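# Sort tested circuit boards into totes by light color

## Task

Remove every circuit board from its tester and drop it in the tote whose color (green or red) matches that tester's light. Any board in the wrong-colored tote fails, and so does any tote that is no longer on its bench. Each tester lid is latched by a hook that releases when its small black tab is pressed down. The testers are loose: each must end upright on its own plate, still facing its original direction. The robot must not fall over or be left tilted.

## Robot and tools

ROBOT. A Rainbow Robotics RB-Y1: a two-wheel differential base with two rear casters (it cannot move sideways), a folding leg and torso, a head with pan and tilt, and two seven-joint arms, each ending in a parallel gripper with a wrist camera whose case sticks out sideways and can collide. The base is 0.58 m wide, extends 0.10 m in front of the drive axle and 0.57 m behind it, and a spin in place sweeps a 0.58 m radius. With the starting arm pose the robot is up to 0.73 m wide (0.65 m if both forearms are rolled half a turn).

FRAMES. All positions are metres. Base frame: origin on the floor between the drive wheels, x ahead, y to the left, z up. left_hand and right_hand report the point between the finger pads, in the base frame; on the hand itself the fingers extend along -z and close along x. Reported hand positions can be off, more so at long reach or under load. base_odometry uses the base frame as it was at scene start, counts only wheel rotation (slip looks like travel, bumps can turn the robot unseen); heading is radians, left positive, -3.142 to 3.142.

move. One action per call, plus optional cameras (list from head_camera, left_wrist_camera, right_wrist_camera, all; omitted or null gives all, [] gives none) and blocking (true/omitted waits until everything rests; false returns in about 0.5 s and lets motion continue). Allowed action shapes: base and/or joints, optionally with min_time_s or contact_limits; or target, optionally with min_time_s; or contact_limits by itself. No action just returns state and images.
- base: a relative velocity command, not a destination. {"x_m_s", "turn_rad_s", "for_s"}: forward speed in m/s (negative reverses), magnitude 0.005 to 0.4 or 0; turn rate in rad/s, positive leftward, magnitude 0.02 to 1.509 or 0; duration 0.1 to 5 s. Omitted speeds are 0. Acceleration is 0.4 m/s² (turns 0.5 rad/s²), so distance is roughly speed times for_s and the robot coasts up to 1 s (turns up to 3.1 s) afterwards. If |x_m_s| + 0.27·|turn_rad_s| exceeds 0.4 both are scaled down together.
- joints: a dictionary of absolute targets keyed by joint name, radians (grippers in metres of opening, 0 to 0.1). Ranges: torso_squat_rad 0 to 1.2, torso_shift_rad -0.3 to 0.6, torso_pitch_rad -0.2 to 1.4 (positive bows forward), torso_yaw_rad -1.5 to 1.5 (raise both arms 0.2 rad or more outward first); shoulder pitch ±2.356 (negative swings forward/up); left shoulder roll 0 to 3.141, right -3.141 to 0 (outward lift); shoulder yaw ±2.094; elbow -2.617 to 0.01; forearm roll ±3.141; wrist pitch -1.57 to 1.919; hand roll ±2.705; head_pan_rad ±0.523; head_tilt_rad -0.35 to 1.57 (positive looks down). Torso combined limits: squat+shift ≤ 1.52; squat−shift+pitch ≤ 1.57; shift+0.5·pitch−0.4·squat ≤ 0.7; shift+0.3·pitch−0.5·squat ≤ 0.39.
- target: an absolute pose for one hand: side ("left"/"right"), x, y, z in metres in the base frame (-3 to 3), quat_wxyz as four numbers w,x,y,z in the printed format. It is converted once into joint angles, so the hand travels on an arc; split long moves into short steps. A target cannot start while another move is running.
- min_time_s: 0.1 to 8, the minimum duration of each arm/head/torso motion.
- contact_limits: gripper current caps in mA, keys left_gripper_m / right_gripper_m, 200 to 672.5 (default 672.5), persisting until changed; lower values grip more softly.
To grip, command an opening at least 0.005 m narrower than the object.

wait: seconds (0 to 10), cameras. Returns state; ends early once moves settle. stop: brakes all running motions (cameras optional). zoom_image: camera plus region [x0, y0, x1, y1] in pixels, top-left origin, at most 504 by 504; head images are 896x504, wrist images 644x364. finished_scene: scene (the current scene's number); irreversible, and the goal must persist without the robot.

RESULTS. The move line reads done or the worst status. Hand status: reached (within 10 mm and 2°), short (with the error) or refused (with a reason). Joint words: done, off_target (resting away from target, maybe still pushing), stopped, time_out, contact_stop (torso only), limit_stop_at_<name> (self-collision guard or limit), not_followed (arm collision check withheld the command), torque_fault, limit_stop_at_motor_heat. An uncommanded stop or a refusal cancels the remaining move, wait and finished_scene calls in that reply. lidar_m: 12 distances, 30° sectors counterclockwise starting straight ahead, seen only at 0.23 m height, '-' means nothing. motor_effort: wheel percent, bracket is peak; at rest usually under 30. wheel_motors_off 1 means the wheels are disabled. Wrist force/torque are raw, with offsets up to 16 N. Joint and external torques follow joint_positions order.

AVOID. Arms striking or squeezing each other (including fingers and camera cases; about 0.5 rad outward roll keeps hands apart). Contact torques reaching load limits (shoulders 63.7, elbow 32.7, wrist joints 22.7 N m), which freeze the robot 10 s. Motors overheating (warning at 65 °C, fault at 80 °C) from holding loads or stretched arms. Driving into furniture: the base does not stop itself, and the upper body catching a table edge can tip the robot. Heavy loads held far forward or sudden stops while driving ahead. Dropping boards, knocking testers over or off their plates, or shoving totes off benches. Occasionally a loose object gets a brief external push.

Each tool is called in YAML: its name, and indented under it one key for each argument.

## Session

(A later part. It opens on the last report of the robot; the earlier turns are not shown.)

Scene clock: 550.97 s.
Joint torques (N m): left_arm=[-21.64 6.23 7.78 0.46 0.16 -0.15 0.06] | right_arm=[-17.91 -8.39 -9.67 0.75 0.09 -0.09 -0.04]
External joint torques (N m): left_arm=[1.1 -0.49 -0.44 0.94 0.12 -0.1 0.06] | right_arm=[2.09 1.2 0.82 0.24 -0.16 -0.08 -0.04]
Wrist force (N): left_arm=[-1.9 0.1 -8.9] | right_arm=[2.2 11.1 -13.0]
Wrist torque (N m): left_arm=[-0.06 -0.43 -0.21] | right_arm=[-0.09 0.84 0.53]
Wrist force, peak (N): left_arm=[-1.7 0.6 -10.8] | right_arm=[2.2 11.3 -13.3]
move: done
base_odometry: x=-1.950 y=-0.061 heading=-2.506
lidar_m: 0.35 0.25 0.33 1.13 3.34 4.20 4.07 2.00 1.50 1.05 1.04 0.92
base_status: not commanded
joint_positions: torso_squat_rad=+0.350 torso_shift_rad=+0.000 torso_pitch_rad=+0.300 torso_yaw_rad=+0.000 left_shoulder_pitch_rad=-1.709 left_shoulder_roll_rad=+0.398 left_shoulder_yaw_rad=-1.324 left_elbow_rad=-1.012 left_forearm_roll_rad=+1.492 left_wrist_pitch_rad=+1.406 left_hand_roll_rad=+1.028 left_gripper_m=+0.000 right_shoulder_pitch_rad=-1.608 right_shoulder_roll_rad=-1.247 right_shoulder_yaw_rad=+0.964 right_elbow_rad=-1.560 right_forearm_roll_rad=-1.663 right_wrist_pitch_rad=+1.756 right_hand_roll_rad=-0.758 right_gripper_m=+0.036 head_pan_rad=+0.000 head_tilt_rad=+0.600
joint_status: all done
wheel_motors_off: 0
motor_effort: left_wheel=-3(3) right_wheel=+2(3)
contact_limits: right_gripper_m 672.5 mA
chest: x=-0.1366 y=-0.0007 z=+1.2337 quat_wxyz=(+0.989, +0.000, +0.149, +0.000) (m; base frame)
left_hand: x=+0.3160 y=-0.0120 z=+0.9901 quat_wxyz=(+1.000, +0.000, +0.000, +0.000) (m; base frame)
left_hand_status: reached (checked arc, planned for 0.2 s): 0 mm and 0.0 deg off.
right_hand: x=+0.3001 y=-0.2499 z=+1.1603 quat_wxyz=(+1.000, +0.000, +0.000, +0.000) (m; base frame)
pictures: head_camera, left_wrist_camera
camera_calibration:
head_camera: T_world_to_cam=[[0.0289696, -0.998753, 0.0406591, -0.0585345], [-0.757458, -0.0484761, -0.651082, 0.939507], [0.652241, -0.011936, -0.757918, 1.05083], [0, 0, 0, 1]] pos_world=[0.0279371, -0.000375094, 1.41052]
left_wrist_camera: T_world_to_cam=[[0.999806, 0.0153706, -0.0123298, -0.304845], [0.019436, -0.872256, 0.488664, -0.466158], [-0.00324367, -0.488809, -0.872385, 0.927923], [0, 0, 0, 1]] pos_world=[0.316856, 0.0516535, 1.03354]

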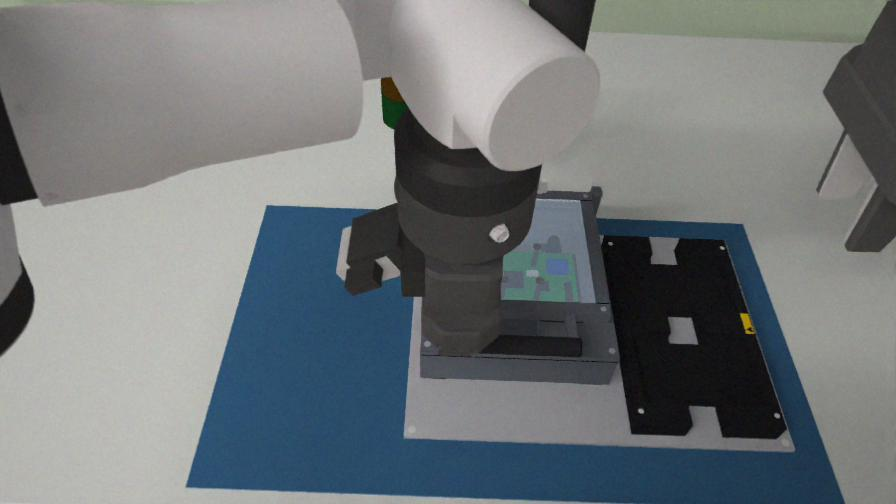

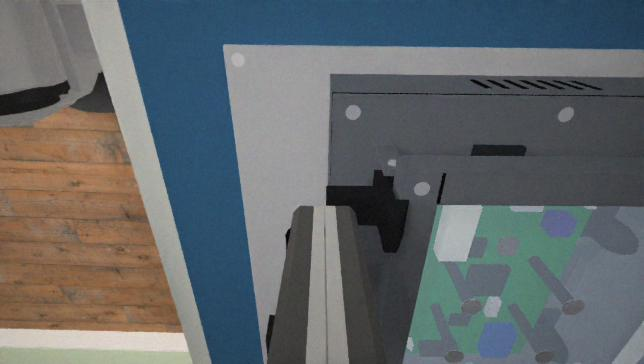

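move:
  target: {"side":"left","x":0.321,"y":-0.011,"z":0.98,"quat_wxyz":[1,0,0,0]}
  min_time_s: 1
  cameras: []

move:
  target: {"side":"left","x":0.321,"y":-0.011,"z":0.972,"quat_wxyz":[1,0,0,0]}
  min_time_s: 1
  cameras: ["head_camera","left_wrist_camera"]

move:
  target: {"side":"left","x":0.321,"y":-0.011,"z":0.968,"quat_wxyz":[1,0,0,0]}
  min_time_s: 1
  cameras: ["head_camera","left_wrist_camera"]

zoom_image:
  camera: "head_camera"
  region: [400, 280, 640, 415]

Scene clock: 573.00 s.
Joint torques (N m): left_arm=[-20.29 4.82 6.55 0.65 0.07 -0.33 -0.27] | right_arm=[-18 -8.51 -9.49 0.6 0.02 -0.09 -0.08]
External joint torques (N m): left_arm=[2.57 -1.84 -1.37 1.14 0.04 -0.27 -0.27] | right_arm=[2 1.08 1 0.09 -0.23 -0.08 -0.08]
Wrist force (N): left_arm=[-1.9 0.0 -9.1] | right_arm=[2.1 10.7 -13.3]
Wrist torque (N m): left_arm=[-0.06 -0.39 -0.21] | right_arm=[-0.06 0.83 0.50]
Wrist force, peak (N): left_arm=[-1.8 0.1 -9.5] | right_arm=[2.2 11.2 -13.5]
move: done
base_odometry: x=-1.950 y=-0.061 heading=-2.506
lidar_m: 0.36 0.25 0.34 1.13 3.34 4.21 4.08 1.99 1.49 1.05 1.04 0.93
base_status: not commanded
joint_positions: torso_squat_rad=+0.350 torso_shift_rad=+0.000 torso_pitch_rad=+0.300 torso_yaw_rad=+0.000 left_shoulder_pitch_rad=-1.697 left_shoulder_roll_rad=+0.377 left_shoulder_yaw_rad=-1.330 left_elbow_rad=-0.964 left_forearm_roll_rad=+1.485 left_wrist_pitch_rad=+1.387 left_hand_roll_rad=+0.998 left_gripper_m=+0.000 right_shoulder_pitch_rad=-1.608 right_shoulder_roll_rad=-1.247 right_shoulder_yaw_rad=+0.964 right_elbow_rad=-1.560 right_forearm_roll_rad=-1.663 right_wrist_pitch_rad=+1.756 right_hand_roll_rad=-0.758 right_gripper_m=+0.036 head_pan_rad=+0.000 head_tilt_rad=+0.600
joint_status: all done
wheel_motors_off: 0
motor_effort: left_wheel=-1(3) right_wheel=+1(3)
contact_limits: right_gripper_m 672.5 mA
chest: x=-0.1366 y=-0.0007 z=+1.2337 quat_wxyz=(+0.989, +0.000, +0.149, +0.000) (m; base frame)
left_hand: x=+0.3207 y=-0.0106 z=+0.9806 quat_wxyz=(+1.000, +0.000, -0.001, +0.000) (m; base frame)
left_hand_status: reached (checked arc, planned for 1.0 s): 1 mm and 0.1 deg off.
right_hand: x=+0.3001 y=-0.2499 z=+1.1603 quat_wxyz=(+1.000, +0.000, +0.000, +0.000) (m; base frame)
pictures: none
No camera images: "cameras" was empty.

Scene clock: 574.33 s.
Joint torques (N m): left_arm=[-8.19 1.2 0.19 2.65 -1.51 -4.18 -0.13] | right_arm=[-17.91 -8.63 -9.41 0.53 0.12 -0.08 -0.06]
External joint torques (N m): left_arm=[14.69 -5.41 -7.58 3.16 -1.54 -4.12 -0.13] | right_arm=[2.09 0.95 1.08 0.01 -0.13 -0.06 -0.06]
Wrist force (N): left_arm=[-18.5 9.8 34.6] | right_arm=[2.3 11.0 -13.1]
Wrist torque (N m): left_arm=[0.15 -0.39 -0.25] | right_arm=[-0.09 0.85 0.52]
Wrist force, peak (N): left_arm=[-18.2 9.8 36.7] | right_arm=[2.3 11.0 -13.5]
move: done
base_odometry: x=-1.950 y=-0.061 heading=-2.506
lidar_m: 0.36 0.25 0.34 1.12 3.34 4.20 4.08 2.00 1.49 1.05 1.03 0.93
base_status: not commanded
joint_positions: torso_squat_rad=+0.350 torso_shift_rad=-0.001 torso_pitch_rad=+0.298 torso_yaw_rad=+0.000 left_shoulder_pitch_rad=-1.689 left_shoulder_roll_rad=+0.363 left_shoulder_yaw_rad=-1.334 left_elbow_rad=-0.940 left_forearm_roll_rad=+1.480 left_wrist_pitch_rad=+1.375 left_hand_roll_rad=+0.986 left_gripper_m=+0.000 right_shoulder_pitch_rad=-1.608 right_shoulder_roll_rad=-1.247 right_shoulder_yaw_rad=+0.964 right_elbow_rad=-1.560 right_forearm_roll_rad=-1.663 right_wrist_pitch_rad=+1.756 right_hand_roll_rad=-0.758 right_gripper_m=+0.036 head_pan_rad=+0.000 head_tilt_rad=+0.600
joint_status: all done
wheel_motors_off: 0
motor_effort: left_wheel=-1(3) right_wheel=+1(3)
contact_limits: right_gripper_m 672.5 mA
chest: x=-0.1375 y=-0.0007 z=+1.2338 quat_wxyz=(+0.989, +0.000, +0.149, +0.000) (m; base frame)
left_hand: x=+0.3212 y=-0.0113 z=+0.9751 quat_wxyz=(+1.000, -0.001, -0.002, +0.000) (m; base frame)
left_hand_status: reached (checked arc, planned for 1.0 s): 3 mm and 0.3 deg off.
right_hand: x=+0.2993 y=-0.2498 z=+1.1611 quat_wxyz=(+1.000, +0.000, -0.001, +0.000) (m; base frame)
pictures: head_camera, left_wrist_camera
camera_calibration:
head_camera: T_world_to_cam=[[0.028979, -0.998748, 0.0407707, -0.0585725], [-0.756387, -0.0485756, -0.652319, 0.940593], [0.653483, -0.0119349, -0.756847, 1.05024], [0, 0, 0, 1]] pos_world=[0.0268351, -0.00027473, 1.41083]
left_wrist_camera: T_world_to_cam=[[0.999854, 0.0153093, -0.0076509, -0.314953], [0.0170944, -0.87158, 0.489955, -0.458789], [0.000832475, -0.490014, -0.871714, 0.913226], [0, 0, 0, 1]] pos_world=[0.32199, 0.0524433, 1.01845]

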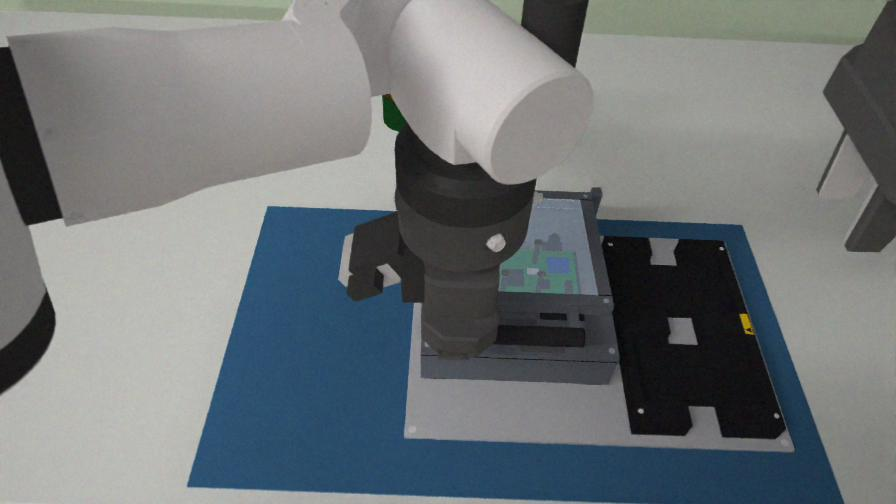

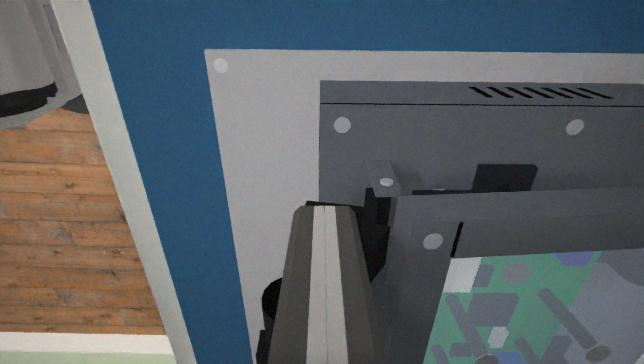

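Scene clock: 575.67 s.
Joint torques (N m): left_arm=[2.58 -1.47 -4.99 5.59 -3.96 -9.8 -0.13] | right_arm=[-17.88 -8.43 -9.63 0.69 0.09 -0.07 -0.07]
External joint torques (N m): left_arm=[25.49 -8.05 -12.62 6.1 -3.99 -9.73 -0.13] | right_arm=[2.12 1.14 0.86 0.16 -0.16 -0.04 -0.07]
Wrist force (N): left_arm=[-40.9 22.0 76.9] | right_arm=[2.0 10.8 -13.0]
Wrist torque (N m): left_arm=[0.39 -0.24 -0.32] | right_arm=[-0.06 0.83 0.52]
Wrist force, peak (N): left_arm=[-41.6 22.0 78.6] | right_arm=[2.4 11.2 -13.3]
move: done
base_odometry: x=-1.950 y=-0.061 heading=-2.506
lidar_m: 0.35 0.25 0.34 1.11 3.33 4.20 4.07 1.99 1.49 1.04 1.03 0.92
base_status: not commanded
joint_positions: torso_squat_rad=+0.350 torso_shift_rad=-0.002 torso_pitch_rad=+0.296 torso_yaw_rad=+0.000 left_shoulder_pitch_rad=-1.685 left_shoulder_roll_rad=+0.352 left_shoulder_yaw_rad=-1.335 left_elbow_rad=-0.920 left_forearm_roll_rad=+1.479 left_wrist_pitch_rad=+1.369 left_hand_roll_rad=+0.975 left_gripper_m=+0.000 right_shoulder_pitch_rad=-1.608 right_shoulder_roll_rad=-1.247 right_shoulder_yaw_rad=+0.964 right_elbow_rad=-1.560 right_forearm_roll_rad=-1.663 right_wrist_pitch_rad=+1.756 right_hand_roll_rad=-0.758 right_gripper_m=+0.036 head_pan_rad=+0.000 head_tilt_rad=+0.600
joint_status: all done
wheel_motors_off: 0
motor_effort: left_wheel=+4(5) right_wheel=+3(4)
contact_limits: right_gripper_m 672.5 mA
chest: x=-0.1386 y=-0.0005 z=+1.2339 quat_wxyz=(+0.989, +0.000, +0.148, +0.000) (m; base frame)
left_hand: x=+0.3217 y=-0.0116 z=+0.9726 quat_wxyz=(+1.000, -0.001, -0.003, +0.000) (m; base frame)
left_hand_status: reached (checked arc, planned for 1.0 s): 5 mm and 0.4 deg off.
right_hand: x=+0.2984 y=-0.2496 z=+1.1621 quat_wxyz=(+1.000, +0.000, -0.002, +0.000) (m; base frame)
pictures: head_camera, left_wrist_camera
camera_calibration:
head_camera: T_world_to_cam=[[0.0291394, -0.998733, 0.041016, -0.0586977], [-0.755264, -0.0488777, -0.653595, 0.94158], [0.654772, -0.0119326, -0.755732, 1.04986], [0, 0, 0, 1]] pos_world=[0.0254327, -0.0000736253, 1.41123]
left_wrist_camera: T_world_to_cam=[[0.999869, 0.0149077, -0.00630695, -0.316728], [0.016084, -0.871128, 0.490793, -0.458389], [0.00182243, -0.49083, -0.871253, 0.910151], [0, 0, 0, 1]] pos_world=[0.322401, 0.0521358, 1.01595]

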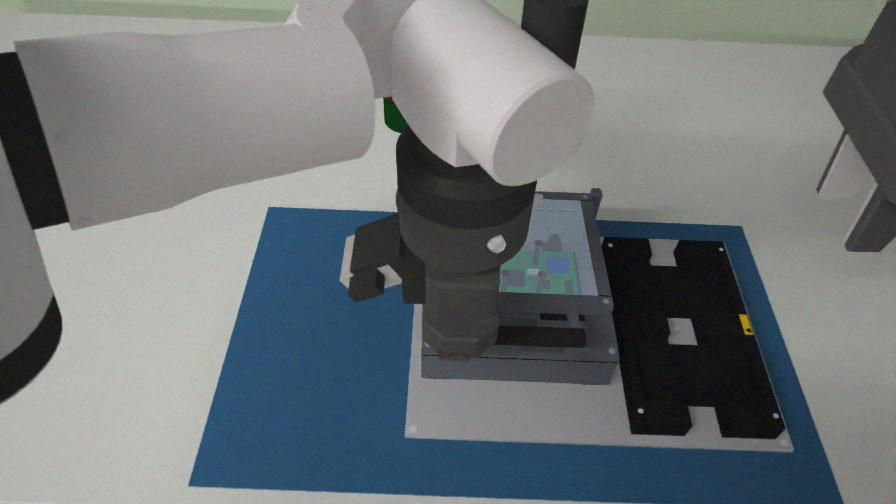

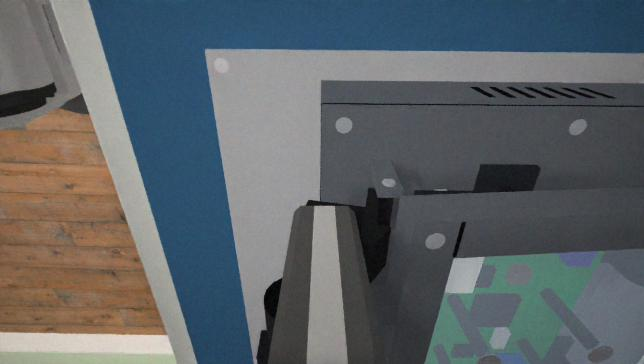

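Scaled by 2.100 from the camera's 896x504 image, which has a finer 1280x720 frame.

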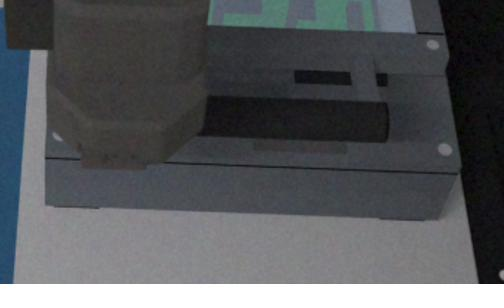

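move:
  contact_limits: {"right_gripper_m":400}
  target: {"side":"right","x":0.2,"y":-0.2,"z":1.08,"quat_wxyz":[0.924,0,-0.383,0]}
  cameras: []

move:
  target: {"side":"right","x":0.236,"y":-0.1,"z":0.99,"quat_wxyz":[0.866,0,-0.5,0]}
  cameras: ["head_camera","right_wrist_camera"]

move:
  target: {"side":"right","x":0.28,"y":-0.094,"z":0.972,"quat_wxyz":[0.866,0,-0.5,0]}
  cameras: ["head_camera","right_wrist_camera"]

"target" must stand alone in an action, or with "min_time_s": send the other keys in another action
Scene clock: 583.07 s.
Joint torques (N m): left_arm=[2.57 -1.36 -4.87 5.49 -3.97 -9.77 -0.15] | right_arm=[-17.73 -8.26 -9.47 0.63 0.07 -0.18 -0.11]
External joint torques (N m): left_arm=[25.49 -7.95 -12.51 6 -4 -9.7 -0.15] | right_arm=[2.27 1.31 1.02 0.1 -0.18 -0.16 -0.11]
Wrist force (N): left_arm=[-41.1 22.0 76.8] | right_arm=[2.4 10.7 -13.2]
Wrist torque (N m): left_arm=[0.39 -0.23 -0.33] | right_arm=[-0.04 0.89 0.51]
Wrist force, peak (N): left_arm=[-41.2 22.3 78.1] | right_arm=[2.4 11.3 -13.4]
base_odometry: x=-1.950 y=-0.061 heading=-2.506
lidar_m: 0.36 0.25 0.34 1.12 3.34 4.20 4.08 2.00 1.48 1.05 1.03 0.93
base_status: not commanded
joint_positions: torso_squat_rad=+0.350 torso_shift_rad=-0.002 torso_pitch_rad=+0.296 torso_yaw_rad=+0.000 left_shoulder_pitch_rad=-1.685 left_shoulder_roll_rad=+0.352 left_shoulder_yaw_rad=-1.335 left_elbow_rad=-0.920 left_forearm_roll_rad=+1.479 left_wrist_pitch_rad=+1.369 left_hand_roll_rad=+0.975 left_gripper_m=+0.000 right_shoulder_pitch_rad=-1.608 right_shoulder_roll_rad=-1.247 right_shoulder_yaw_rad=+0.964 right_elbow_rad=-1.560 right_forearm_roll_rad=-1.663 right_wrist_pitch_rad=+1.756 right_hand_roll_rad=-0.758 right_gripper_m=+0.036 head_pan_rad=+0.000 head_tilt_rad=+0.600
joint_status: all done
wheel_motors_off: 0
motor_effort: left_wheel=+3(5) right_wheel=+4(4)
contact_limits: right_gripper_m 672.5 mA
chest: x=-0.1386 y=-0.0005 z=+1.2339 quat_wxyz=(+0.989, +0.000, +0.148, +0.000) (m; base frame)
left_hand: x=+0.3217 y=-0.0116 z=+0.9726 quat_wxyz=(+1.000, -0.001, -0.003, +0.000) (m; base frame)
left_hand_status: reached (checked arc, planned for 1.0 s): 5 mm and 0.4 deg off.
right_hand: x=+0.2984 y=-0.2496 z=+1.1621 quat_wxyz=(+1.000, +0.000, -0.002, +0.000) (m; base frame)
pictures: none

not run: a call was refused earlier in this reply.

not run: a call was refused earlier in this reply.

move:
  contact_limits: {"right_gripper_m":400}
  cameras: []

move:
  target: {"side":"right","x":0.2,"y":-0.2,"z":1.08,"quat_wxyz":[0.924,0,-0.383,0]}
  cameras: []

move:
  target: {"side":"right","x":0.236,"y":-0.1,"z":0.99,"quat_wxyz":[0.866,0,-0.5,0]}
  cameras: []

move:
  target: {"side":"right","x":0.28,"y":-0.094,"z":0.972,"quat_wxyz":[0.866,0,-0.5,0]}
  cameras: ["head_camera","right_wrist_camera"]

zoom_image:
  camera: "head_camera"
  region: [400, 280, 640, 415]

Scene clock: 590.13 s.
Joint torques (N m): left_arm=[2.45 -1.41 -4.92 5.49 -3.95 -9.83 -0.16] | right_arm=[-17.75 -8.57 -9.79 0.63 0.12 -0.14 0.03]
External joint torques (N m): left_arm=[25.36 -7.99 -12.56 6 -3.98 -9.76 -0.16] | right_arm=[2.25 1 0.7 0.1 -0.14 -0.12 0.03]
Motor temperatures (°C): left_arm=[30 31 29 32 38 35 40] | right_arm=[35 34 29 31 45 35 35]
Wrist force (N): left_arm=[-41.0 22.1 76.9] | right_arm=[2.3 10.9 -13.1]
Wrist torque (N m): left_arm=[0.38 -0.23 -0.33] | right_arm=[-0.07 0.84 0.54]
Wrist force, peak (N): left_arm=[-41.1 22.3 78.2] | right_arm=[2.3 11.2 -13.5]
base_odometry: x=-1.950 y=-0.061 heading=-2.506
lidar_m: 0.35 0.25 0.34 1.12 3.34 4.20 4.07 2.01 1.49 1.05 1.04 0.93
base_status: not commanded
joint_positions: torso_squat_rad=+0.350 torso_shift_rad=-0.002 torso_pitch_rad=+0.296 torso_yaw_rad=+0.000 left_shoulder_pitch_rad=-1.685 left_shoulder_roll_rad=+0.352 left_shoulder_yaw_rad=-1.335 left_elbow_rad=-0.920 left_forearm_roll_rad=+1.479 left_wrist_pitch_rad=+1.369 left_hand_roll_rad=+0.975 left_gripper_m=+0.000 right_shoulder_pitch_rad=-1.608 right_shoulder_roll_rad=-1.247 right_shoulder_yaw_rad=+0.964 right_elbow_rad=-1.560 right_forearm_roll_rad=-1.663 right_wrist_pitch_rad=+1.756 right_hand_roll_rad=-0.758 right_gripper_m=+0.036 head_pan_rad=+0.000 head_tilt_rad=+0.600
joint_status: not commanded
wheel_motors_off: 0
motor_effort: left_wheel=+3(5) right_wheel=+3(3)
contact_limits: right_gripper_m 400 mA
chest: x=-0.1386 y=-0.0005 z=+1.2339 quat_wxyz=(+0.989, +0.000, +0.148, +0.000) (m; base frame)
left_hand: x=+0.3217 y=-0.0116 z=+0.9726 quat_wxyz=(+1.000, -0.001, -0.003, +0.000) (m; base frame)
right_hand: x=+0.2984 y=-0.2496 z=+1.1621 quat_wxyz=(+1.000, +0.000, -0.002, +0.000) (m; base frame)
pictures: none
No camera images: "cameras" was empty.

Scene clock: 591.87 s.
Joint torques (N m): left_arm=[1.1 -0.47 -4.23 5.12 -3.79 -9.25 -0.13] | right_arm=[-11.13 -9.06 -7.49 -1.01 0.77 0.12 0.25]
External joint torques (N m): left_arm=[24.02 -7.04 -11.87 5.63 -3.81 -9.19 -0.13] | right_arm=[1.51 -0.66 0.89 0.25 -0.52 -0.11 0.22]
Wrist force (N): left_arm=[-38.6 20.4 74.0] | right_arm=[-1.2 11.2 -12.0]
Wrist torque (N m): left_arm=[0.32 -0.24 -0.35] | right_arm=[-0.11 0.65 0.50]
Wrist force, peak (N): left_arm=[-42.4 24.5 78.6] | right_arm=[1.0 12.0 -13.2]
move: short
base_odometry: x=-1.950 y=-0.061 heading=-2.506
lidar_m: 0.36 0.26 0.34 1.11 3.34 4.20 4.07 1.99 1.49 1.05 1.04 0.92
base_status: not commanded
joint_positions: torso_squat_rad=+0.350 torso_shift_rad=-0.002 torso_pitch_rad=+0.296 torso_yaw_rad=+0.000 left_shoulder_pitch_rad=-1.685 left_shoulder_roll_rad=+0.352 left_shoulder_yaw_rad=-1.335 left_elbow_rad=-0.920 left_forearm_roll_rad=+1.479 left_wrist_pitch_rad=+1.369 left_hand_roll_rad=+0.975 left_gripper_m=+0.000 right_shoulder_pitch_rad=-1.292 right_shoulder_roll_rad=-1.364 right_shoulder_yaw_rad=+1.101 right_elbow_rad=-2.617 right_forearm_roll_rad=-0.831 right_wrist_pitch_rad=+1.584 right_hand_roll_rad=-1.668 right_gripper_m=+0.036 head_pan_rad=+0.000 head_tilt_rad=+0.600
joint_status: all done
wheel_motors_off: 0
motor_effort: left_wheel=+7(8) right_wheel=+6(7)
contact_limits: right_gripper_m 400 mA
chest: x=-0.1386 y=-0.0004 z=+1.2339 quat_wxyz=(+0.989, +0.000, +0.148, +0.000) (m; base frame)
left_hand: x=+0.3216 y=-0.0116 z=+0.9724 quat_wxyz=(+1.000, -0.001, -0.003, +0.000) (m; base frame)
right_hand: x=+0.2010 y=-0.1996 z=+1.0800 quat_wxyz=(+0.959, -0.034, -0.282, -0.014) (m; base frame)
right_hand_status: short (checked arc, as near as the solve gets, planned for 1.4 s): 1 mm and 12.9 deg off. The place is met; only the turn is off.
pictures: none
No camera images: "cameras" was empty.

Scene clock: 593.23 s.
Joint torques (N m): left_arm=[-0.08 0.85 -3.87 5.04 -4.33 -9.36 -0.07] | right_arm=[-12.56 -4.71 -7.46 -4.57 1.29 0.54 0]
External joint torques (N m): left_arm=[22.83 -5.72 -11.51 5.56 -4.36 -9.3 -0.07] | right_arm=[1.17 0.22 0.15 1.26 -0.54 0.07 -0.05]
Wrist force (N): left_arm=[-41.8 20.3 70.4] | right_arm=[-3.1 10.9 -10.0]
Wrist torque (N m): left_arm=[0.28 -0.18 -0.36] | right_arm=[-0.12 0.56 0.47]
Wrist force, peak (N): left_arm=[-42.4 22.4 75.4] | right_arm=[-2.1 11.5 -12.2]
move: done
base_odometry: x=-1.950 y=-0.061 heading=-2.506
lidar_m: 0.35 0.25 0.33 1.11 3.34 4.21 4.08 1.99 1.50 1.05 1.03 0.93
base_status: not commanded
joint_positions: torso_squat_rad=+0.350 torso_shift_rad=-0.002 torso_pitch_rad=+0.296 torso_yaw_rad=+0.000 left_shoulder_pitch_rad=-1.684 left_shoulder_roll_rad=+0.352 left_shoulder_yaw_rad=-1.335 left_elbow_rad=-0.920 left_forearm_roll_rad=+1.479 left_wrist_pitch_rad=+1.369 left_hand_roll_rad=+0.975 left_gripper_m=+0.000 right_shoulder_pitch_rad=-1.094 right_shoulder_roll_rad=-0.793 right_shoulder_yaw_rad=+1.555 right_elbow_rad=-2.268 right_forearm_roll_rad=+0.258 right_wrist_pitch_rad=+1.735 right_hand_roll_rad=-1.833 right_gripper_m=+0.036 head_pan_rad=+0.000 head_tilt_rad=+0.600
joint_status: all done
wheel_motors_off: 0
motor_effort: left_wheel=+8(10) right_wheel=+7(9)
contact_limits: right_gripper_m 400 mA
chest: x=-0.1386 y=-0.0004 z=+1.2339 quat_wxyz=(+0.989, +0.000, +0.148, +0.000) (m; base frame)
left_hand: x=+0.3214 y=-0.0117 z=+0.9723 quat_wxyz=(+1.000, -0.001, -0.003, +0.000) (m; base frame)
right_hand: x=+0.2360 y=-0.0999 z=+0.9902 quat_wxyz=(+0.866, +0.000, -0.500, +0.000) (m; base frame)
right_hand_status: reached (checked arc, planned for 1.0 s): 0 mm and 0.0 deg off.
pictures: none
No camera images: "cameras" was empty.

Scene clock: 594.10 s.
Joint torques (N m): left_arm=[-0.6 1.22 -3.83 5.03 -4.51 -9.63 -0.04] | right_arm=[-14.97 -3.65 -8.52 -4.31 1.48 0.56 -0.16]
External joint torques (N m): left_arm=[22.31 -5.35 -11.46 5.55 -4.53 -9.57 -0.04] | right_arm=[0.52 1.63 -0.03 0.8 -0.36 0.06 -0.21]
Wrist force (N): left_arm=[-42.9 22.2 71.2] | right_arm=[-3.2 10.6 -9.6]
Wrist torque (N m): left_arm=[0.28 -0.15 -0.34] | right_arm=[-0.07 0.55 0.48]
Wrist force, peak (N): left_arm=[-44.5 22.2 75.2] | right_arm=[-3.4 12.3 -9.6]
move: done
base_odometry: x=-1.950 y=-0.061 heading=-2.506
lidar_m: 0.36 0.25 0.34 1.11 3.34 4.20 4.07 1.99 1.49 1.05 1.04 0.93
base_status: not commanded
joint_positions: torso_squat_rad=+0.350 torso_shift_rad=-0.002 torso_pitch_rad=+0.296 torso_yaw_rad=+0.000 left_shoulder_pitch_rad=-1.684 left_shoulder_roll_rad=+0.352 left_shoulder_yaw_rad=-1.335 left_elbow_rad=-0.920 left_forearm_roll_rad=+1.479 left_wrist_pitch_rad=+1.369 left_hand_roll_rad=+0.975 left_gripper_m=+0.000 right_shoulder_pitch_rad=-1.130 right_shoulder_roll_rad=-0.775 right_shoulder_yaw_rad=+1.520 right_elbow_rad=-2.087 right_forearm_roll_rad=+0.201 right_wrist_pitch_rad=+1.573 right_hand_roll_rad=-1.847 right_gripper_m=+0.036 head_pan_rad=+0.000 head_tilt_rad=+0.600
joint_status: all done
wheel_motors_off: 0
motor_effort: left_wheel=+9(12) right_wheel=+8(9)
contact_limits: right_gripper_m 400 mA
chest: x=-0.1386 y=-0.0004 z=+1.2339 quat_wxyz=(+0.989, +0.000, +0.148, +0.000) (m; base frame)
left_hand: x=+0.3213 y=-0.0117 z=+0.9722 quat_wxyz=(+1.000, -0.001, -0.003, +0.000) (m; base frame)
right_hand: x=+0.2796 y=-0.0944 z=+0.9725 quat_wxyz=(+0.866, +0.000, -0.500, +0.000) (m; base frame)
right_hand_status: reached (checked arc, planned for 0.5 s): 1 mm and 0.0 deg off.
pictures: head_camera, right_wrist_camera
camera_calibration:
head_camera: T_world_to_cam=[[0.0292076, -0.998729, 0.0410833, -0.0586942], [-0.755169, -0.048975, -0.653698, 0.941728], [0.65488, -0.0119318, -0.755639, 1.04973], [0, 0, 0, 1]] pos_world=[0.0254324, 0.0000267303, 1.41123]
right_wrist_camera: T_world_to_cam=[[-0.48506, 0.0201038, -0.87425, 0.990232], [-0.379297, 0.895964, 0.231048, -0.000919486], [0.787941, 0.443672, -0.426971, 0.308549], [0, 0, 0, 1]] pos_world=[0.236854, -0.155978, 0.997664]

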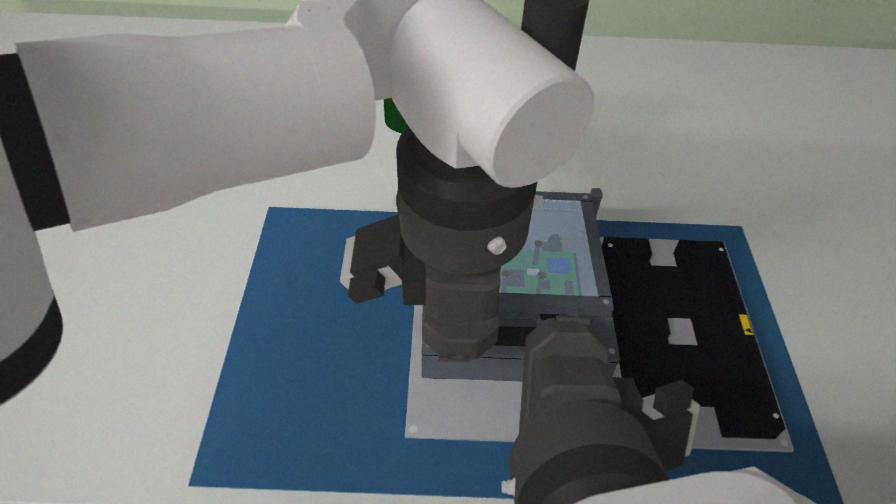

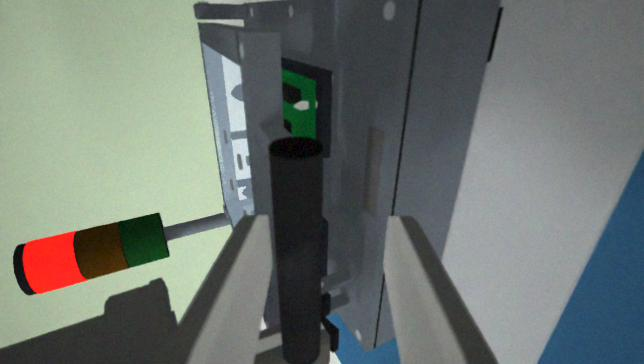

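Scaled by 2.100 from the camera's 896x504 image, which has a finer 1280x720 frame.

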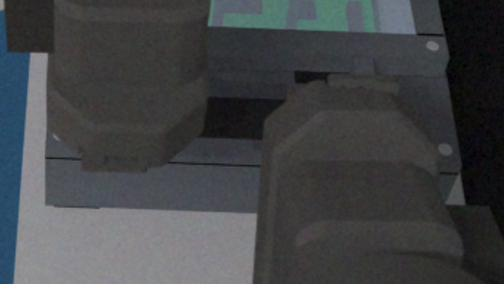

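move:
  target: {"side":"right","x":0.292,"y":-0.092,"z":0.97,"quat_wxyz":[0.866,0,-0.5,0]}
  min_time_s: 1
  cameras: ["right_wrist_camera"]

move:
  joints: {"right_gripper_m":0}
  cameras: ["head_camera","right_wrist_camera"]

Scene clock: 602.43 s.
Joint torques (N m): left_arm=[-0.47 1.33 -3.88 5.05 -4.51 -9.7 -0.07] | right_arm=[-16.05 -2.72 -9.55 -3.49 1.08 0.19 0.48]
External joint torques (N m): left_arm=[22.44 -5.24 -11.51 5.56 -4.54 -9.63 -0.07] | right_arm=[-0.03 2.64 -0.84 1.41 -0.75 -0.31 0.43]
Wrist force (N): left_arm=[-42.9 21.2 72.3] | right_arm=[-3.1 11.1 -9.9]
Wrist torque (N m): left_arm=[0.29 -0.13 -0.33] | right_arm=[-0.14 0.53 0.48]
Wrist force, peak (N): left_arm=[-43.3 21.5 73.5] | right_arm=[-2.9 11.3 -10.1]
move: done
base_odometry: x=-1.950 y=-0.061 heading=-2.506
lidar_m: 0.36 0.26 0.33 1.12 3.34 4.20 4.08 1.99 1.49 1.06 1.03 0.93
base_status: not commanded
joint_positions: torso_squat_rad=+0.350 torso_shift_rad=-0.002 torso_pitch_rad=+0.296 torso_yaw_rad=+0.000 left_shoulder_pitch_rad=-1.684 left_shoulder_roll_rad=+0.352 left_shoulder_yaw_rad=-1.335 left_elbow_rad=-0.920 left_forearm_roll_rad=+1.479 left_wrist_pitch_rad=+1.369 left_hand_roll_rad=+0.975 left_gripper_m=+0.000 right_shoulder_pitch_rad=-1.143 right_shoulder_roll_rad=-0.766 right_shoulder_yaw_rad=+1.508 right_elbow_rad=-2.039 right_forearm_roll_rad=+0.183 right_wrist_pitch_rad=+1.534 right_hand_roll_rad=-1.845 right_gripper_m=+0.036 head_pan_rad=+0.000 head_tilt_rad=+0.600
joint_status: all done
wheel_motors_off: 0
motor_effort: left_wheel=+10(11) right_wheel=+8(9)
contact_limits: right_gripper_m 400 mA
chest: x=-0.1386 y=-0.0004 z=+1.2339 quat_wxyz=(+0.989, +0.000, +0.148, +0.000) (m; base frame)
left_hand: x=+0.3213 y=-0.0117 z=+0.9722 quat_wxyz=(+1.000, -0.001, -0.003, +0.000) (m; base frame)
right_hand: x=+0.2920 y=-0.0923 z=+0.9700 quat_wxyz=(+0.866, +0.000, -0.500, +0.000) (m; base frame)
right_hand_status: reached (checked arc, planned for 1.0 s): 0 mm and 0.0 deg off.
pictures: right_wrist_camera
camera_calibration:
right_wrist_camera: T_world_to_cam=[[-0.485089, 0.0200955, -0.874234, 0.993922], [-0.379033, 0.89611, 0.230913, 0.00259557], [0.78805, 0.443377, -0.427076, 0.296769], [0, 0, 0, 1]] pos_world=[0.249255, -0.15388, 0.995064]

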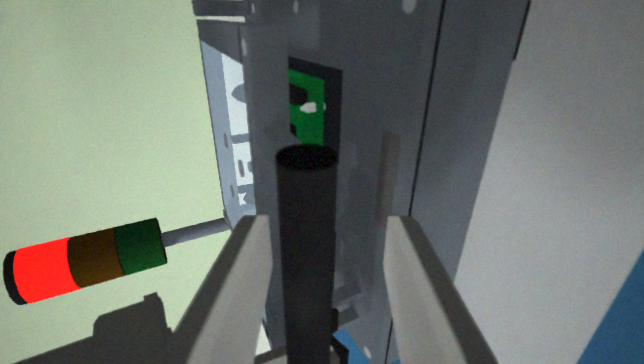

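Scene clock: 603.33 s.
Joint torques (N m): left_arm=[-3.99 3.44 -2.9 5.85 -5.67 -10.05 -0.11] | right_arm=[-10.42 -2.68 -4.76 -4.85 -1.01 -0.32 0.47]
External joint torques (N m): left_arm=[18.91 -3.11 -10.53 6.37 -5.7 -9.99 -0.11] | right_arm=[5.62 2.68 3.97 0.04 -2.84 -0.81 0.42]
Wrist force (N): left_arm=[-48.8 19.4 65.7] | right_arm=[9.3 9.8 -13.0]
Wrist torque (N m): left_arm=[0.46 -0.01 -0.19] | right_arm=[-0.15 0.28 0.27]
Wrist force, peak (N): left_arm=[-43.1 21.4 73.3] | right_arm=[13.9 10.6 -15.3]
move: off_target
base_odometry: x=-1.950 y=-0.061 heading=-2.506
lidar_m: 0.35 0.25 0.34 1.12 3.34 4.19 4.08 2.00 1.49 1.05 1.04 0.92
base_status: not commanded
joint_positions: torso_squat_rad=+0.350 torso_shift_rad=-0.002 torso_pitch_rad=+0.296 torso_yaw_rad=+0.000 left_shoulder_pitch_rad=-1.683 left_shoulder_roll_rad=+0.351 left_shoulder_yaw_rad=-1.336 left_elbow_rad=-0.920 left_forearm_roll_rad=+1.479 left_wrist_pitch_rad=+1.369 left_hand_roll_rad=+0.975 left_gripper_m=+0.000 right_shoulder_pitch_rad=-1.144 right_shoulder_roll_rad=-0.766 right_shoulder_yaw_rad=+1.507 right_elbow_rad=-2.039 right_forearm_roll_rad=+0.184 right_wrist_pitch_rad=+1.534 right_hand_roll_rad=-1.845 right_gripper_m=+0.015 head_pan_rad=+0.000 head_tilt_rad=+0.600
joint_status: right_gripper_m off_target (ended at +0.015, target +0.000)
wheel_motors_off: 0
motor_effort: left_wheel=+9(10) right_wheel=+8(8)
contact_limits: right_gripper_m 400 mA
chest: x=-0.1386 y=-0.0004 z=+1.2339 quat_wxyz=(+0.989, +0.000, +0.148, +0.000) (m; base frame)
left_hand: x=+0.3207 y=-0.0118 z=+0.9717 quat_wxyz=(+1.000, -0.001, -0.002, -0.001) (m; base frame)
right_hand: x=+0.2928 y=-0.0920 z=+0.9710 quat_wxyz=(+0.865, +0.000, -0.501, +0.000) (m; base frame)
pictures: head_camera, right_wrist_camera
camera_calibration:
head_camera: T_world_to_cam=[[0.0292104, -0.998729, 0.0410811, -0.0586911], [-0.755218, -0.0489747, -0.653641, 0.941648], [0.654822, -0.0119321, -0.755689, 1.0498], [0, 0, 0, 1]] pos_world=[0.0254325, 0.0000267289, 1.41123]
right_wrist_camera: T_world_to_cam=[[-0.482785, 0.020946, -0.875488, 0.995775], [-0.379347, 0.896051, 0.230628, 0.00285], [0.789313, 0.443457, -0.424654, 0.293757], [0, 0, 0, 1]] pos_world=[0.249961, -0.15368, 0.995877]

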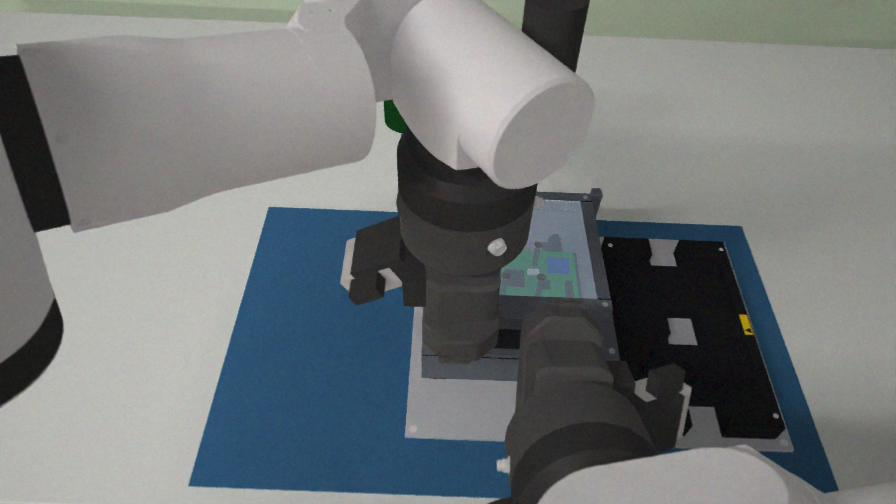

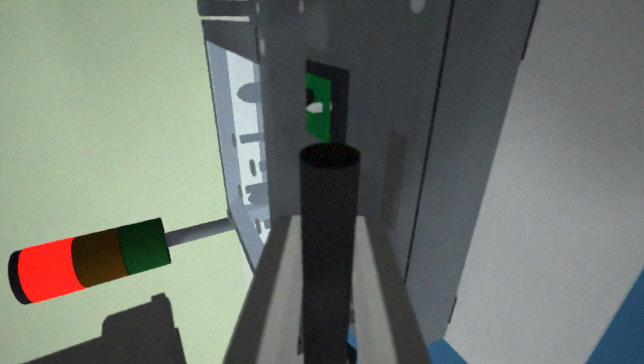

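move:
  target: {"side":"right","x":0.298,"y":-0.09,"z":0.99,"quat_wxyz":[0.83,0,-0.558,0]}
  min_time_s: 1
  cameras: []

move:
  target: {"side":"right","x":0.304,"y":-0.09,"z":1.003,"quat_wxyz":[0.8,0,-0.6,0]}
  min_time_s: 1
  cameras: ["head_camera"]

move:
  target: {"side":"left","x":0.308,"y":-0.002,"z":1.01,"quat_wxyz":[1,0,0,0]}
  cameras: []

move:
  target: {"side":"left","x":0.29,"y":0.12,"z":1.1,"quat_wxyz":[1,0,0,0]}
  cameras: []

move:
  target: {"side":"left","x":0.3,"y":0.25,"z":1.16,"quat_wxyz":[1,0,0,0]}
  cameras: ["head_camera"]

move:
  contact_limits: {"right_gripper_m":220}
  cameras: ["right_wrist_camera"]

Scene clock: 614.50 s.
Joint torques (N m): left_arm=[-3.17 -1.16 -1.76 3.29 -3 -9.5 0.2] | right_arm=[-32.55 -2.45 -20.17 -2.63 10.42 -0.25 -0.08]
External joint torques (N m): left_arm=[19.74 -7.73 -9.39 3.8 -3.02 -9.43 0.2] | right_arm=[-16.75 2.7 -11.67 2.33 8.51 -0.84 -0.13]
Wrist force (N): left_arm=[-35.7 29.2 65.9] | right_arm=[-34.5 -1.4 9.2]
Wrist torque (N m): left_arm=[-0.89 0.15 -0.62] | right_arm=[-0.51 1.54 0.39]
Wrist force, peak (N): left_arm=[-50.9 24.1 76.9] | right_arm=[-36.2 -5.0 17.2]
move: done
base_odometry: x=-1.950 y=-0.061 heading=-2.506
lidar_m: 0.35 0.26 0.33 1.12 3.34 4.21 4.08 2.00 1.49 1.05 1.04 0.93
base_status: not commanded
joint_positions: torso_squat_rad=+0.350 torso_shift_rad=-0.002 torso_pitch_rad=+0.297 torso_yaw_rad=+0.000 left_shoulder_pitch_rad=-1.683 left_shoulder_roll_rad=+0.352 left_shoulder_yaw_rad=-1.336 left_elbow_rad=-0.919 left_forearm_roll_rad=+1.479 left_wrist_pitch_rad=+1.369 left_hand_roll_rad=+0.975 left_gripper_m=+0.000 right_shoulder_pitch_rad=-1.139 right_shoulder_roll_rad=-0.748 right_shoulder_yaw_rad=+1.548 right_elbow_rad=-2.032 right_forearm_roll_rad=+0.329 right_wrist_pitch_rad=+1.591 right_hand_roll_rad=-1.875 right_gripper_m=+0.014 head_pan_rad=+0.000 head_tilt_rad=+0.600
joint_status: all done
wheel_motors_off: 0
motor_effort: left_wheel=+10(12) right_wheel=+13(14)
contact_limits: right_gripper_m 400 mA
chest: x=-0.1385 y=-0.0005 z=+1.2339 quat_wxyz=(+0.989, +0.000, +0.148, +0.000) (m; base frame)
left_hand: x=+0.3215 y=-0.0112 z=+0.9717 quat_wxyz=(+1.000, -0.001, -0.002, +0.000) (m; base frame)
right_hand: x=+0.2960 y=-0.0914 z=+0.9869 quat_wxyz=(+0.832, -0.002, -0.555, +0.000) (m; base frame)
right_hand_status: reached (checked arc, planned for 1.0 s): 4 mm and 0.5 deg off.
pictures: none
No camera images: "cameras" was empty.

Scene clock: 615.83 s.
Joint torques (N m): left_arm=[-3.51 -5.55 -0.76 1.19 -1.62 -8.94 0.28] | right_arm=[-31.96 -3.49 -17.95 0.3 8.04 -0.38 -0.08]
External joint torques (N m): left_arm=[19.41 -12.12 -8.39 1.69 -1.65 -8.87 0.28] | right_arm=[-16.15 1.57 -9.54 5.21 6.1 -1.04 -0.13]
Wrist force (N): left_arm=[-29.0 33.3 60.8] | right_arm=[-25.4 -0.7 23.8]
Wrist torque (N m): left_arm=[-1.47 0.04 -0.65] | right_arm=[-0.42 1.16 0.23]
Wrist force, peak (N): left_arm=[-35.7 28.9 67.8] | right_arm=[-34.4 -5.3 24.8]
move: done
base_odometry: x=-1.950 y=-0.061 heading=-2.506
lidar_m: 0.36 0.25 0.34 1.12 3.33 4.20 4.07 2.00 1.49 1.05 1.04 0.93
base_status: not commanded
joint_positions: torso_squat_rad=+0.350 torso_shift_rad=-0.002 torso_pitch_rad=+0.297 torso_yaw_rad=+0.000 left_shoulder_pitch_rad=-1.683 left_shoulder_roll_rad=+0.353 left_shoulder_yaw_rad=-1.336 left_elbow_rad=-0.919 left_forearm_roll_rad=+1.478 left_wrist_pitch_rad=+1.369 left_hand_roll_rad=+0.975 left_gripper_m=+0.000 right_shoulder_pitch_rad=-1.139 right_shoulder_roll_rad=-0.735 right_shoulder_yaw_rad=+1.576 right_elbow_rad=-2.005 right_forearm_roll_rad=+0.439 right_wrist_pitch_rad=+1.620 right_hand_roll_rad=-1.901 right_gripper_m=+0.015 head_pan_rad=+0.000 head_tilt_rad=+0.600
joint_status: all done
wheel_motors_off: 0
motor_effort: left_wheel=+11(12) right_wheel=+13(14)
contact_limits: right_gripper_m 400 mA
chest: x=-0.1385 y=-0.0005 z=+1.2339 quat_wxyz=(+0.989, +0.000, +0.148, +0.000) (m; base frame)
left_hand: x=+0.3220 y=-0.0105 z=+0.9717 quat_wxyz=(+1.000, +0.000, -0.003, +0.001) (m; base frame)
right_hand: x=+0.3022 y=-0.0907 z=+1.0004 quat_wxyz=(+0.802, -0.001, -0.597, +0.000) (m; base frame)
right_hand_status: reached (checked arc, planned for 1.0 s): 3 mm and 0.4 deg off.
pictures: head_camera
camera_calibration:
head_camera: T_world_to_cam=[[0.0290743, -0.998738, 0.0409424, -0.0585913], [-0.755452, -0.048777, -0.653386, 0.941299], [0.654559, -0.0119332, -0.755917, 1.04998], [0, 0, 0, 1]] pos_world=[0.0255332, -0.0000739933, 1.41113]

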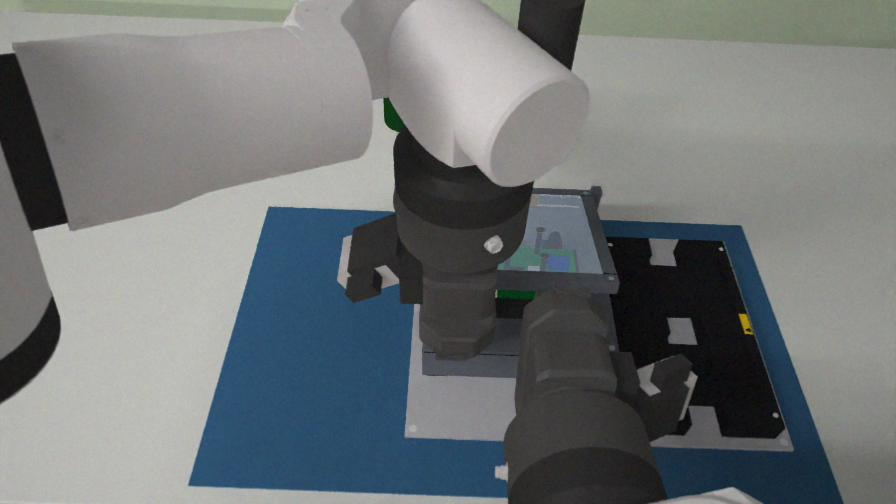

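Scene clock: 616.80 s.
Joint torques (N m): left_arm=[-21.08 6.72 9.38 -0.66 0.26 -0.04 0] | right_arm=[-21.17 -6.32 -13.05 0.47 2.95 -0.42 -0.04]
External joint torques (N m): left_arm=[1.45 -0.17 0.52 -0.25 0.22 0.01 0] | right_arm=[-5.34 -1.29 -4.63 5.38 1 -1.08 -0.09]
Wrist force (N): left_arm=[-1.6 0.9 -9.3] | right_arm=[-5.7 4.8 18.7]
Wrist torque (N m): left_arm=[-0.14 -0.37 -0.20] | right_arm=[-0.27 0.63 0.27]
Wrist force, peak (N): left_arm=[-29.1 33.5 63.0] | right_arm=[-23.8 -0.8 24.5]
move: done
base_odometry: x=-1.950 y=-0.061 heading=-2.506
lidar_m: 0.35 0.26 0.34 1.12 3.33 4.20 4.08 2.00 1.50 1.05 1.05 0.93
base_status: not commanded
joint_positions: torso_squat_rad=+0.350 torso_shift_rad=-0.001 torso_pitch_rad=+0.299 torso_yaw_rad=+0.000 left_shoulder_pitch_rad=-1.722 left_shoulder_roll_rad=+0.469 left_shoulder_yaw_rad=-1.310 left_elbow_rad=-1.125 left_forearm_roll_rad=+1.508 left_wrist_pitch_rad=+1.441 left_hand_roll_rad=+1.072 left_gripper_m=+0.000 right_shoulder_pitch_rad=-1.142 right_shoulder_roll_rad=-0.734 right_shoulder_yaw_rad=+1.574 right_elbow_rad=-2.005 right_forearm_roll_rad=+0.441 right_wrist_pitch_rad=+1.620 right_hand_roll_rad=-1.901 right_gripper_m=+0.015 head_pan_rad=+0.000 head_tilt_rad=+0.600
joint_status: all done
wheel_motors_off: 0
motor_effort: left_wheel=+2(12) right_wheel=+10(16)
contact_limits: right_gripper_m 400 mA
chest: x=-0.1372 y=-0.0008 z=+1.2337 quat_wxyz=(+0.989, +0.001, +0.149, +0.000) (m; base frame)
left_hand: x=+0.3088 y=-0.0023 z=+1.0089 quat_wxyz=(+1.000, +0.001, +0.002, +0.000) (m; base frame)
left_hand_status: reached (checked arc, planned for 0.5 s): 1 mm and 0.3 deg off.
right_hand: x=+0.3038 y=-0.0902 z=+1.0010 quat_wxyz=(+0.801, +0.000, -0.598, +0.000) (m; base frame)
pictures: none
No camera images: "cameras" was empty.

Scene clock: 618.13 s.
Joint torques (N m): left_arm=[-18.73 6.55 10.89 0.28 0.2 -0.03 0.1] | right_arm=[-20.89 -5.93 -12.72 0.16 2.77 -0.58 -0.02]
External joint torques (N m): left_arm=[1.53 -0.85 0.55 -0.35 0.16 0.02 0.1] | right_arm=[-5.06 -0.89 -4.3 5.07 0.82 -1.23 -0.08]
Wrist force (N): left_arm=[-1.7 0.8 -9.4] | right_arm=[-6.0 4.9 19.2]
Wrist torque (N m): left_arm=[-0.14 -0.40 -0.21] | right_arm=[-0.28 0.67 0.26]
Wrist force, peak (N): left_arm=[-1.3 0.7 -10.1] | right_arm=[-5.8 6.1 21.9]
move: done
base_odometry: x=-1.950 y=-0.061 heading=-2.506
lidar_m: 0.35 0.25 0.34 1.12 3.33 4.20 4.08 2.00 1.49 1.04 1.04 0.93
base_status: not commanded
joint_positions: torso_squat_rad=+0.350 torso_shift_rad=-0.001 torso_pitch_rad=+0.299 torso_yaw_rad=+0.000 left_shoulder_pitch_rad=-1.733 left_shoulder_roll_rad=+0.967 left_shoulder_yaw_rad=-1.214 left_elbow_rad=-1.596 left_forearm_roll_rad=+1.642 left_wrist_pitch_rad=+1.565 left_hand_roll_rad=+1.072 left_gripper_m=+0.000 right_shoulder_pitch_rad=-1.142 right_shoulder_roll_rad=-0.734 right_shoulder_yaw_rad=+1.574 right_elbow_rad=-2.005 right_forearm_roll_rad=+0.441 right_wrist_pitch_rad=+1.620 right_hand_roll_rad=-1.901 right_gripper_m=+0.015 head_pan_rad=+0.000 head_tilt_rad=+0.600
joint_status: all done
wheel_motors_off: 0
motor_effort: left_wheel=+2(3) right_wheel=+7(12)
contact_limits: right_gripper_m 400 mA
chest: x=-0.1372 y=-0.0008 z=+1.2337 quat_wxyz=(+0.989, +0.001, +0.149, +0.000) (m; base frame)
left_hand: x=+0.2901 y=+0.1201 z=+1.1000 quat_wxyz=(+1.000, +0.000, +0.000, +0.000) (m; base frame)
left_hand_status: reached (checked arc, planned for 0.8 s): 0 mm and 0.0 deg off.
right_hand: x=+0.3039 y=-0.0903 z=+1.0010 quat_wxyz=(+0.801, +0.000, -0.598, +0.000) (m; base frame)
pictures: none
No camera images: "cameras" was empty.

Scene clock: 619.40 s.
Joint torques (N m): left_arm=[-16.53 6.25 10.55 1.57 0.26 -0.06 0.49] | right_arm=[-20.83 -5.92 -12.46 -0.1 2.81 -0.61 -0.02]
External joint torques (N m): left_arm=[1.79 -1.52 0.43 0.15 0.24 0.01 0.49] | right_arm=[-5 -0.88 -4.04 4.82 0.86 -1.26 -0.08]
Wrist force (N): left_arm=[-1.9 0.9 -9.4] | right_arm=[-7.7 5.6 16.6]
Wrist torque (N m): left_arm=[-0.14 -0.42 -0.19] | right_arm=[-0.24 0.60 0.25]
Wrist force, peak (N): left_arm=[-1.9 1.9 -10.1] | right_arm=[-7.3 1.0 21.2]
move: done
base_odometry: x=-1.950 y=-0.061 heading=-2.506
lidar_m: 0.35 0.26 0.34 1.12 3.34 4.20 4.07 2.01 1.49 1.05 1.05 0.93
base_status: not commanded
joint_positions: torso_squat_rad=+0.350 torso_shift_rad=+0.000 torso_pitch_rad=+0.299 torso_yaw_rad=+0.000 left_shoulder_pitch_rad=-1.726 left_shoulder_roll_rad=+1.294 left_shoulder_yaw_rad=-1.153 left_elbow_rad=-1.563 left_forearm_roll_rad=+1.747 left_wrist_pitch_rad=+1.660 left_hand_roll_rad=+0.744 left_gripper_m=+0.000 right_shoulder_pitch_rad=-1.142 right_shoulder_roll_rad=-0.734 right_shoulder_yaw_rad=+1.574 right_elbow_rad=-2.005 right_forearm_roll_rad=+0.441 right_wrist_pitch_rad=+1.620 right_hand_roll_rad=-1.901 right_gripper_m=+0.015 head_pan_rad=+0.000 head_tilt_rad=+0.600
joint_status: all done
wheel_motors_off: 0
motor_effort: left_wheel=+2(3) right_wheel=+10(12)
contact_limits: right_gripper_m 400 mA
chest: x=-0.1371 y=-0.0008 z=+1.2337 quat_wxyz=(+0.989, +0.001, +0.149, +0.000) (m; base frame)
left_hand: x=+0.2997 y=+0.2499 z=+1.1600 quat_wxyz=(+1.000, +0.000, -0.001, +0.000) (m; base frame)
left_hand_status: reached (checked arc, planned for 0.7 s): 0 mm and 0.1 deg off.
right_hand: x=+0.3040 y=-0.0903 z=+1.0010 quat_wxyz=(+0.801, +0.000, -0.598, +0.000) (m; base frame)
pictures: head_camera
camera_calibration:
head_camera: T_world_to_cam=[[0.0287903, -0.998763, 0.0405521, -0.0585658], [-0.756998, -0.048279, -0.651631, 0.939872], [0.652783, -0.0119372, -0.757451, 1.05063], [0, 0, 0, 1]] pos_world=[0.0273366, -0.000575814, 1.41062]

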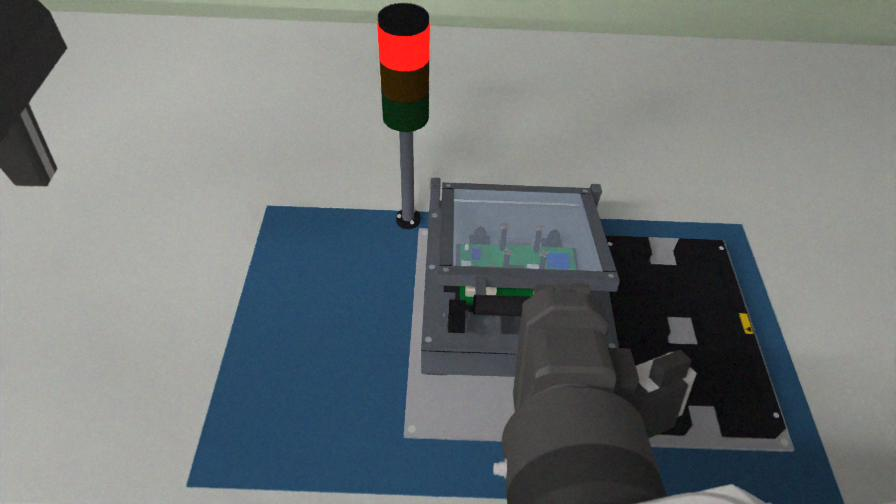

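Scene clock: 619.73 s.
Joint torques (N m): left_arm=[-16.78 6.27 10.79 1.6 0.32 0 0.48] | right_arm=[-20.04 -5.73 -12.28 -1.6 2.86 0.31 -0.05]
External joint torques (N m): left_arm=[1.54 -1.5 0.67 0.18 0.3 0.07 0.48] | right_arm=[-4.21 -0.69 -3.86 3.34 0.92 -0.33 -0.1]
Wrist force (N): left_arm=[-1.9 0.7 -9.5] | right_arm=[-8.7 9.1 1.8]
Wrist torque (N m): left_arm=[-0.13 -0.40 -0.18] | right_arm=[-0.16 0.65 0.32]
Wrist force, peak (N): left_arm=[-1.9 0.9 -9.5] | right_arm=[-9.1 8.6 5.7]
base_odometry: x=-1.950 y=-0.061 heading=-2.506
lidar_m: 0.36 0.25 0.34 1.12 3.33 4.20 4.08 2.00 1.49 1.05 1.03 0.93
base_status: not commanded
joint_positions: torso_squat_rad=+0.350 torso_shift_rad=+0.000 torso_pitch_rad=+0.299 torso_yaw_rad=+0.000 left_shoulder_pitch_rad=-1.726 left_shoulder_roll_rad=+1.294 left_shoulder_yaw_rad=-1.153 left_elbow_rad=-1.563 left_forearm_roll_rad=+1.747 left_wrist_pitch_rad=+1.660 left_hand_roll_rad=+0.744 left_gripper_m=+0.000 right_shoulder_pitch_rad=-1.142 right_shoulder_roll_rad=-0.734 right_shoulder_yaw_rad=+1.574 right_elbow_rad=-2.005 right_forearm_roll_rad=+0.441 right_wrist_pitch_rad=+1.620 right_hand_roll_rad=-1.901 right_gripper_m=+0.015 head_pan_rad=+0.000 head_tilt_rad=+0.600
joint_status: not commanded
wheel_motors_off: 0
motor_effort: left_wheel=+1(2) right_wheel=+9(10)
contact_limits: right_gripper_m 220 mA
chest: x=-0.1369 y=-0.0008 z=+1.2337 quat_wxyz=(+0.989, +0.001, +0.149, +0.000) (m; base frame)
left_hand: x=+0.2999 y=+0.2499 z=+1.1598 quat_wxyz=(+1.000, +0.000, -0.001, +0.000) (m; base frame)
right_hand: x=+0.3043 y=-0.0903 z=+1.0009 quat_wxyz=(+0.801, +0.000, -0.598, +0.000) (m; base frame)
pictures: right_wrist_camera
camera_calibration:
right_wrist_camera: T_world_to_cam=[[-0.268256, 0.0202499, -0.963135, 1.04987], [-0.422978, 0.895778, 0.136643, 0.106066], [0.865522, 0.44404, -0.231733, 0.0804101], [0, 0, 0, 1]] pos_world=[0.2569, -0.151976, 1.0153]

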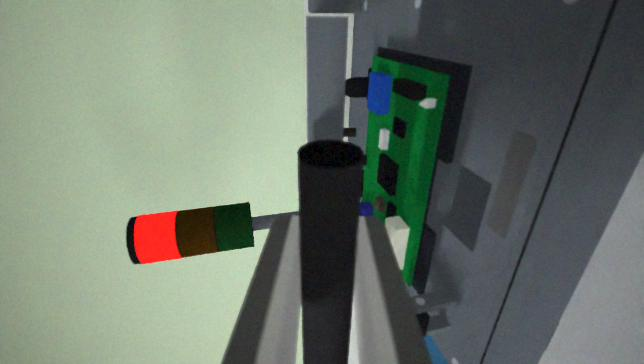

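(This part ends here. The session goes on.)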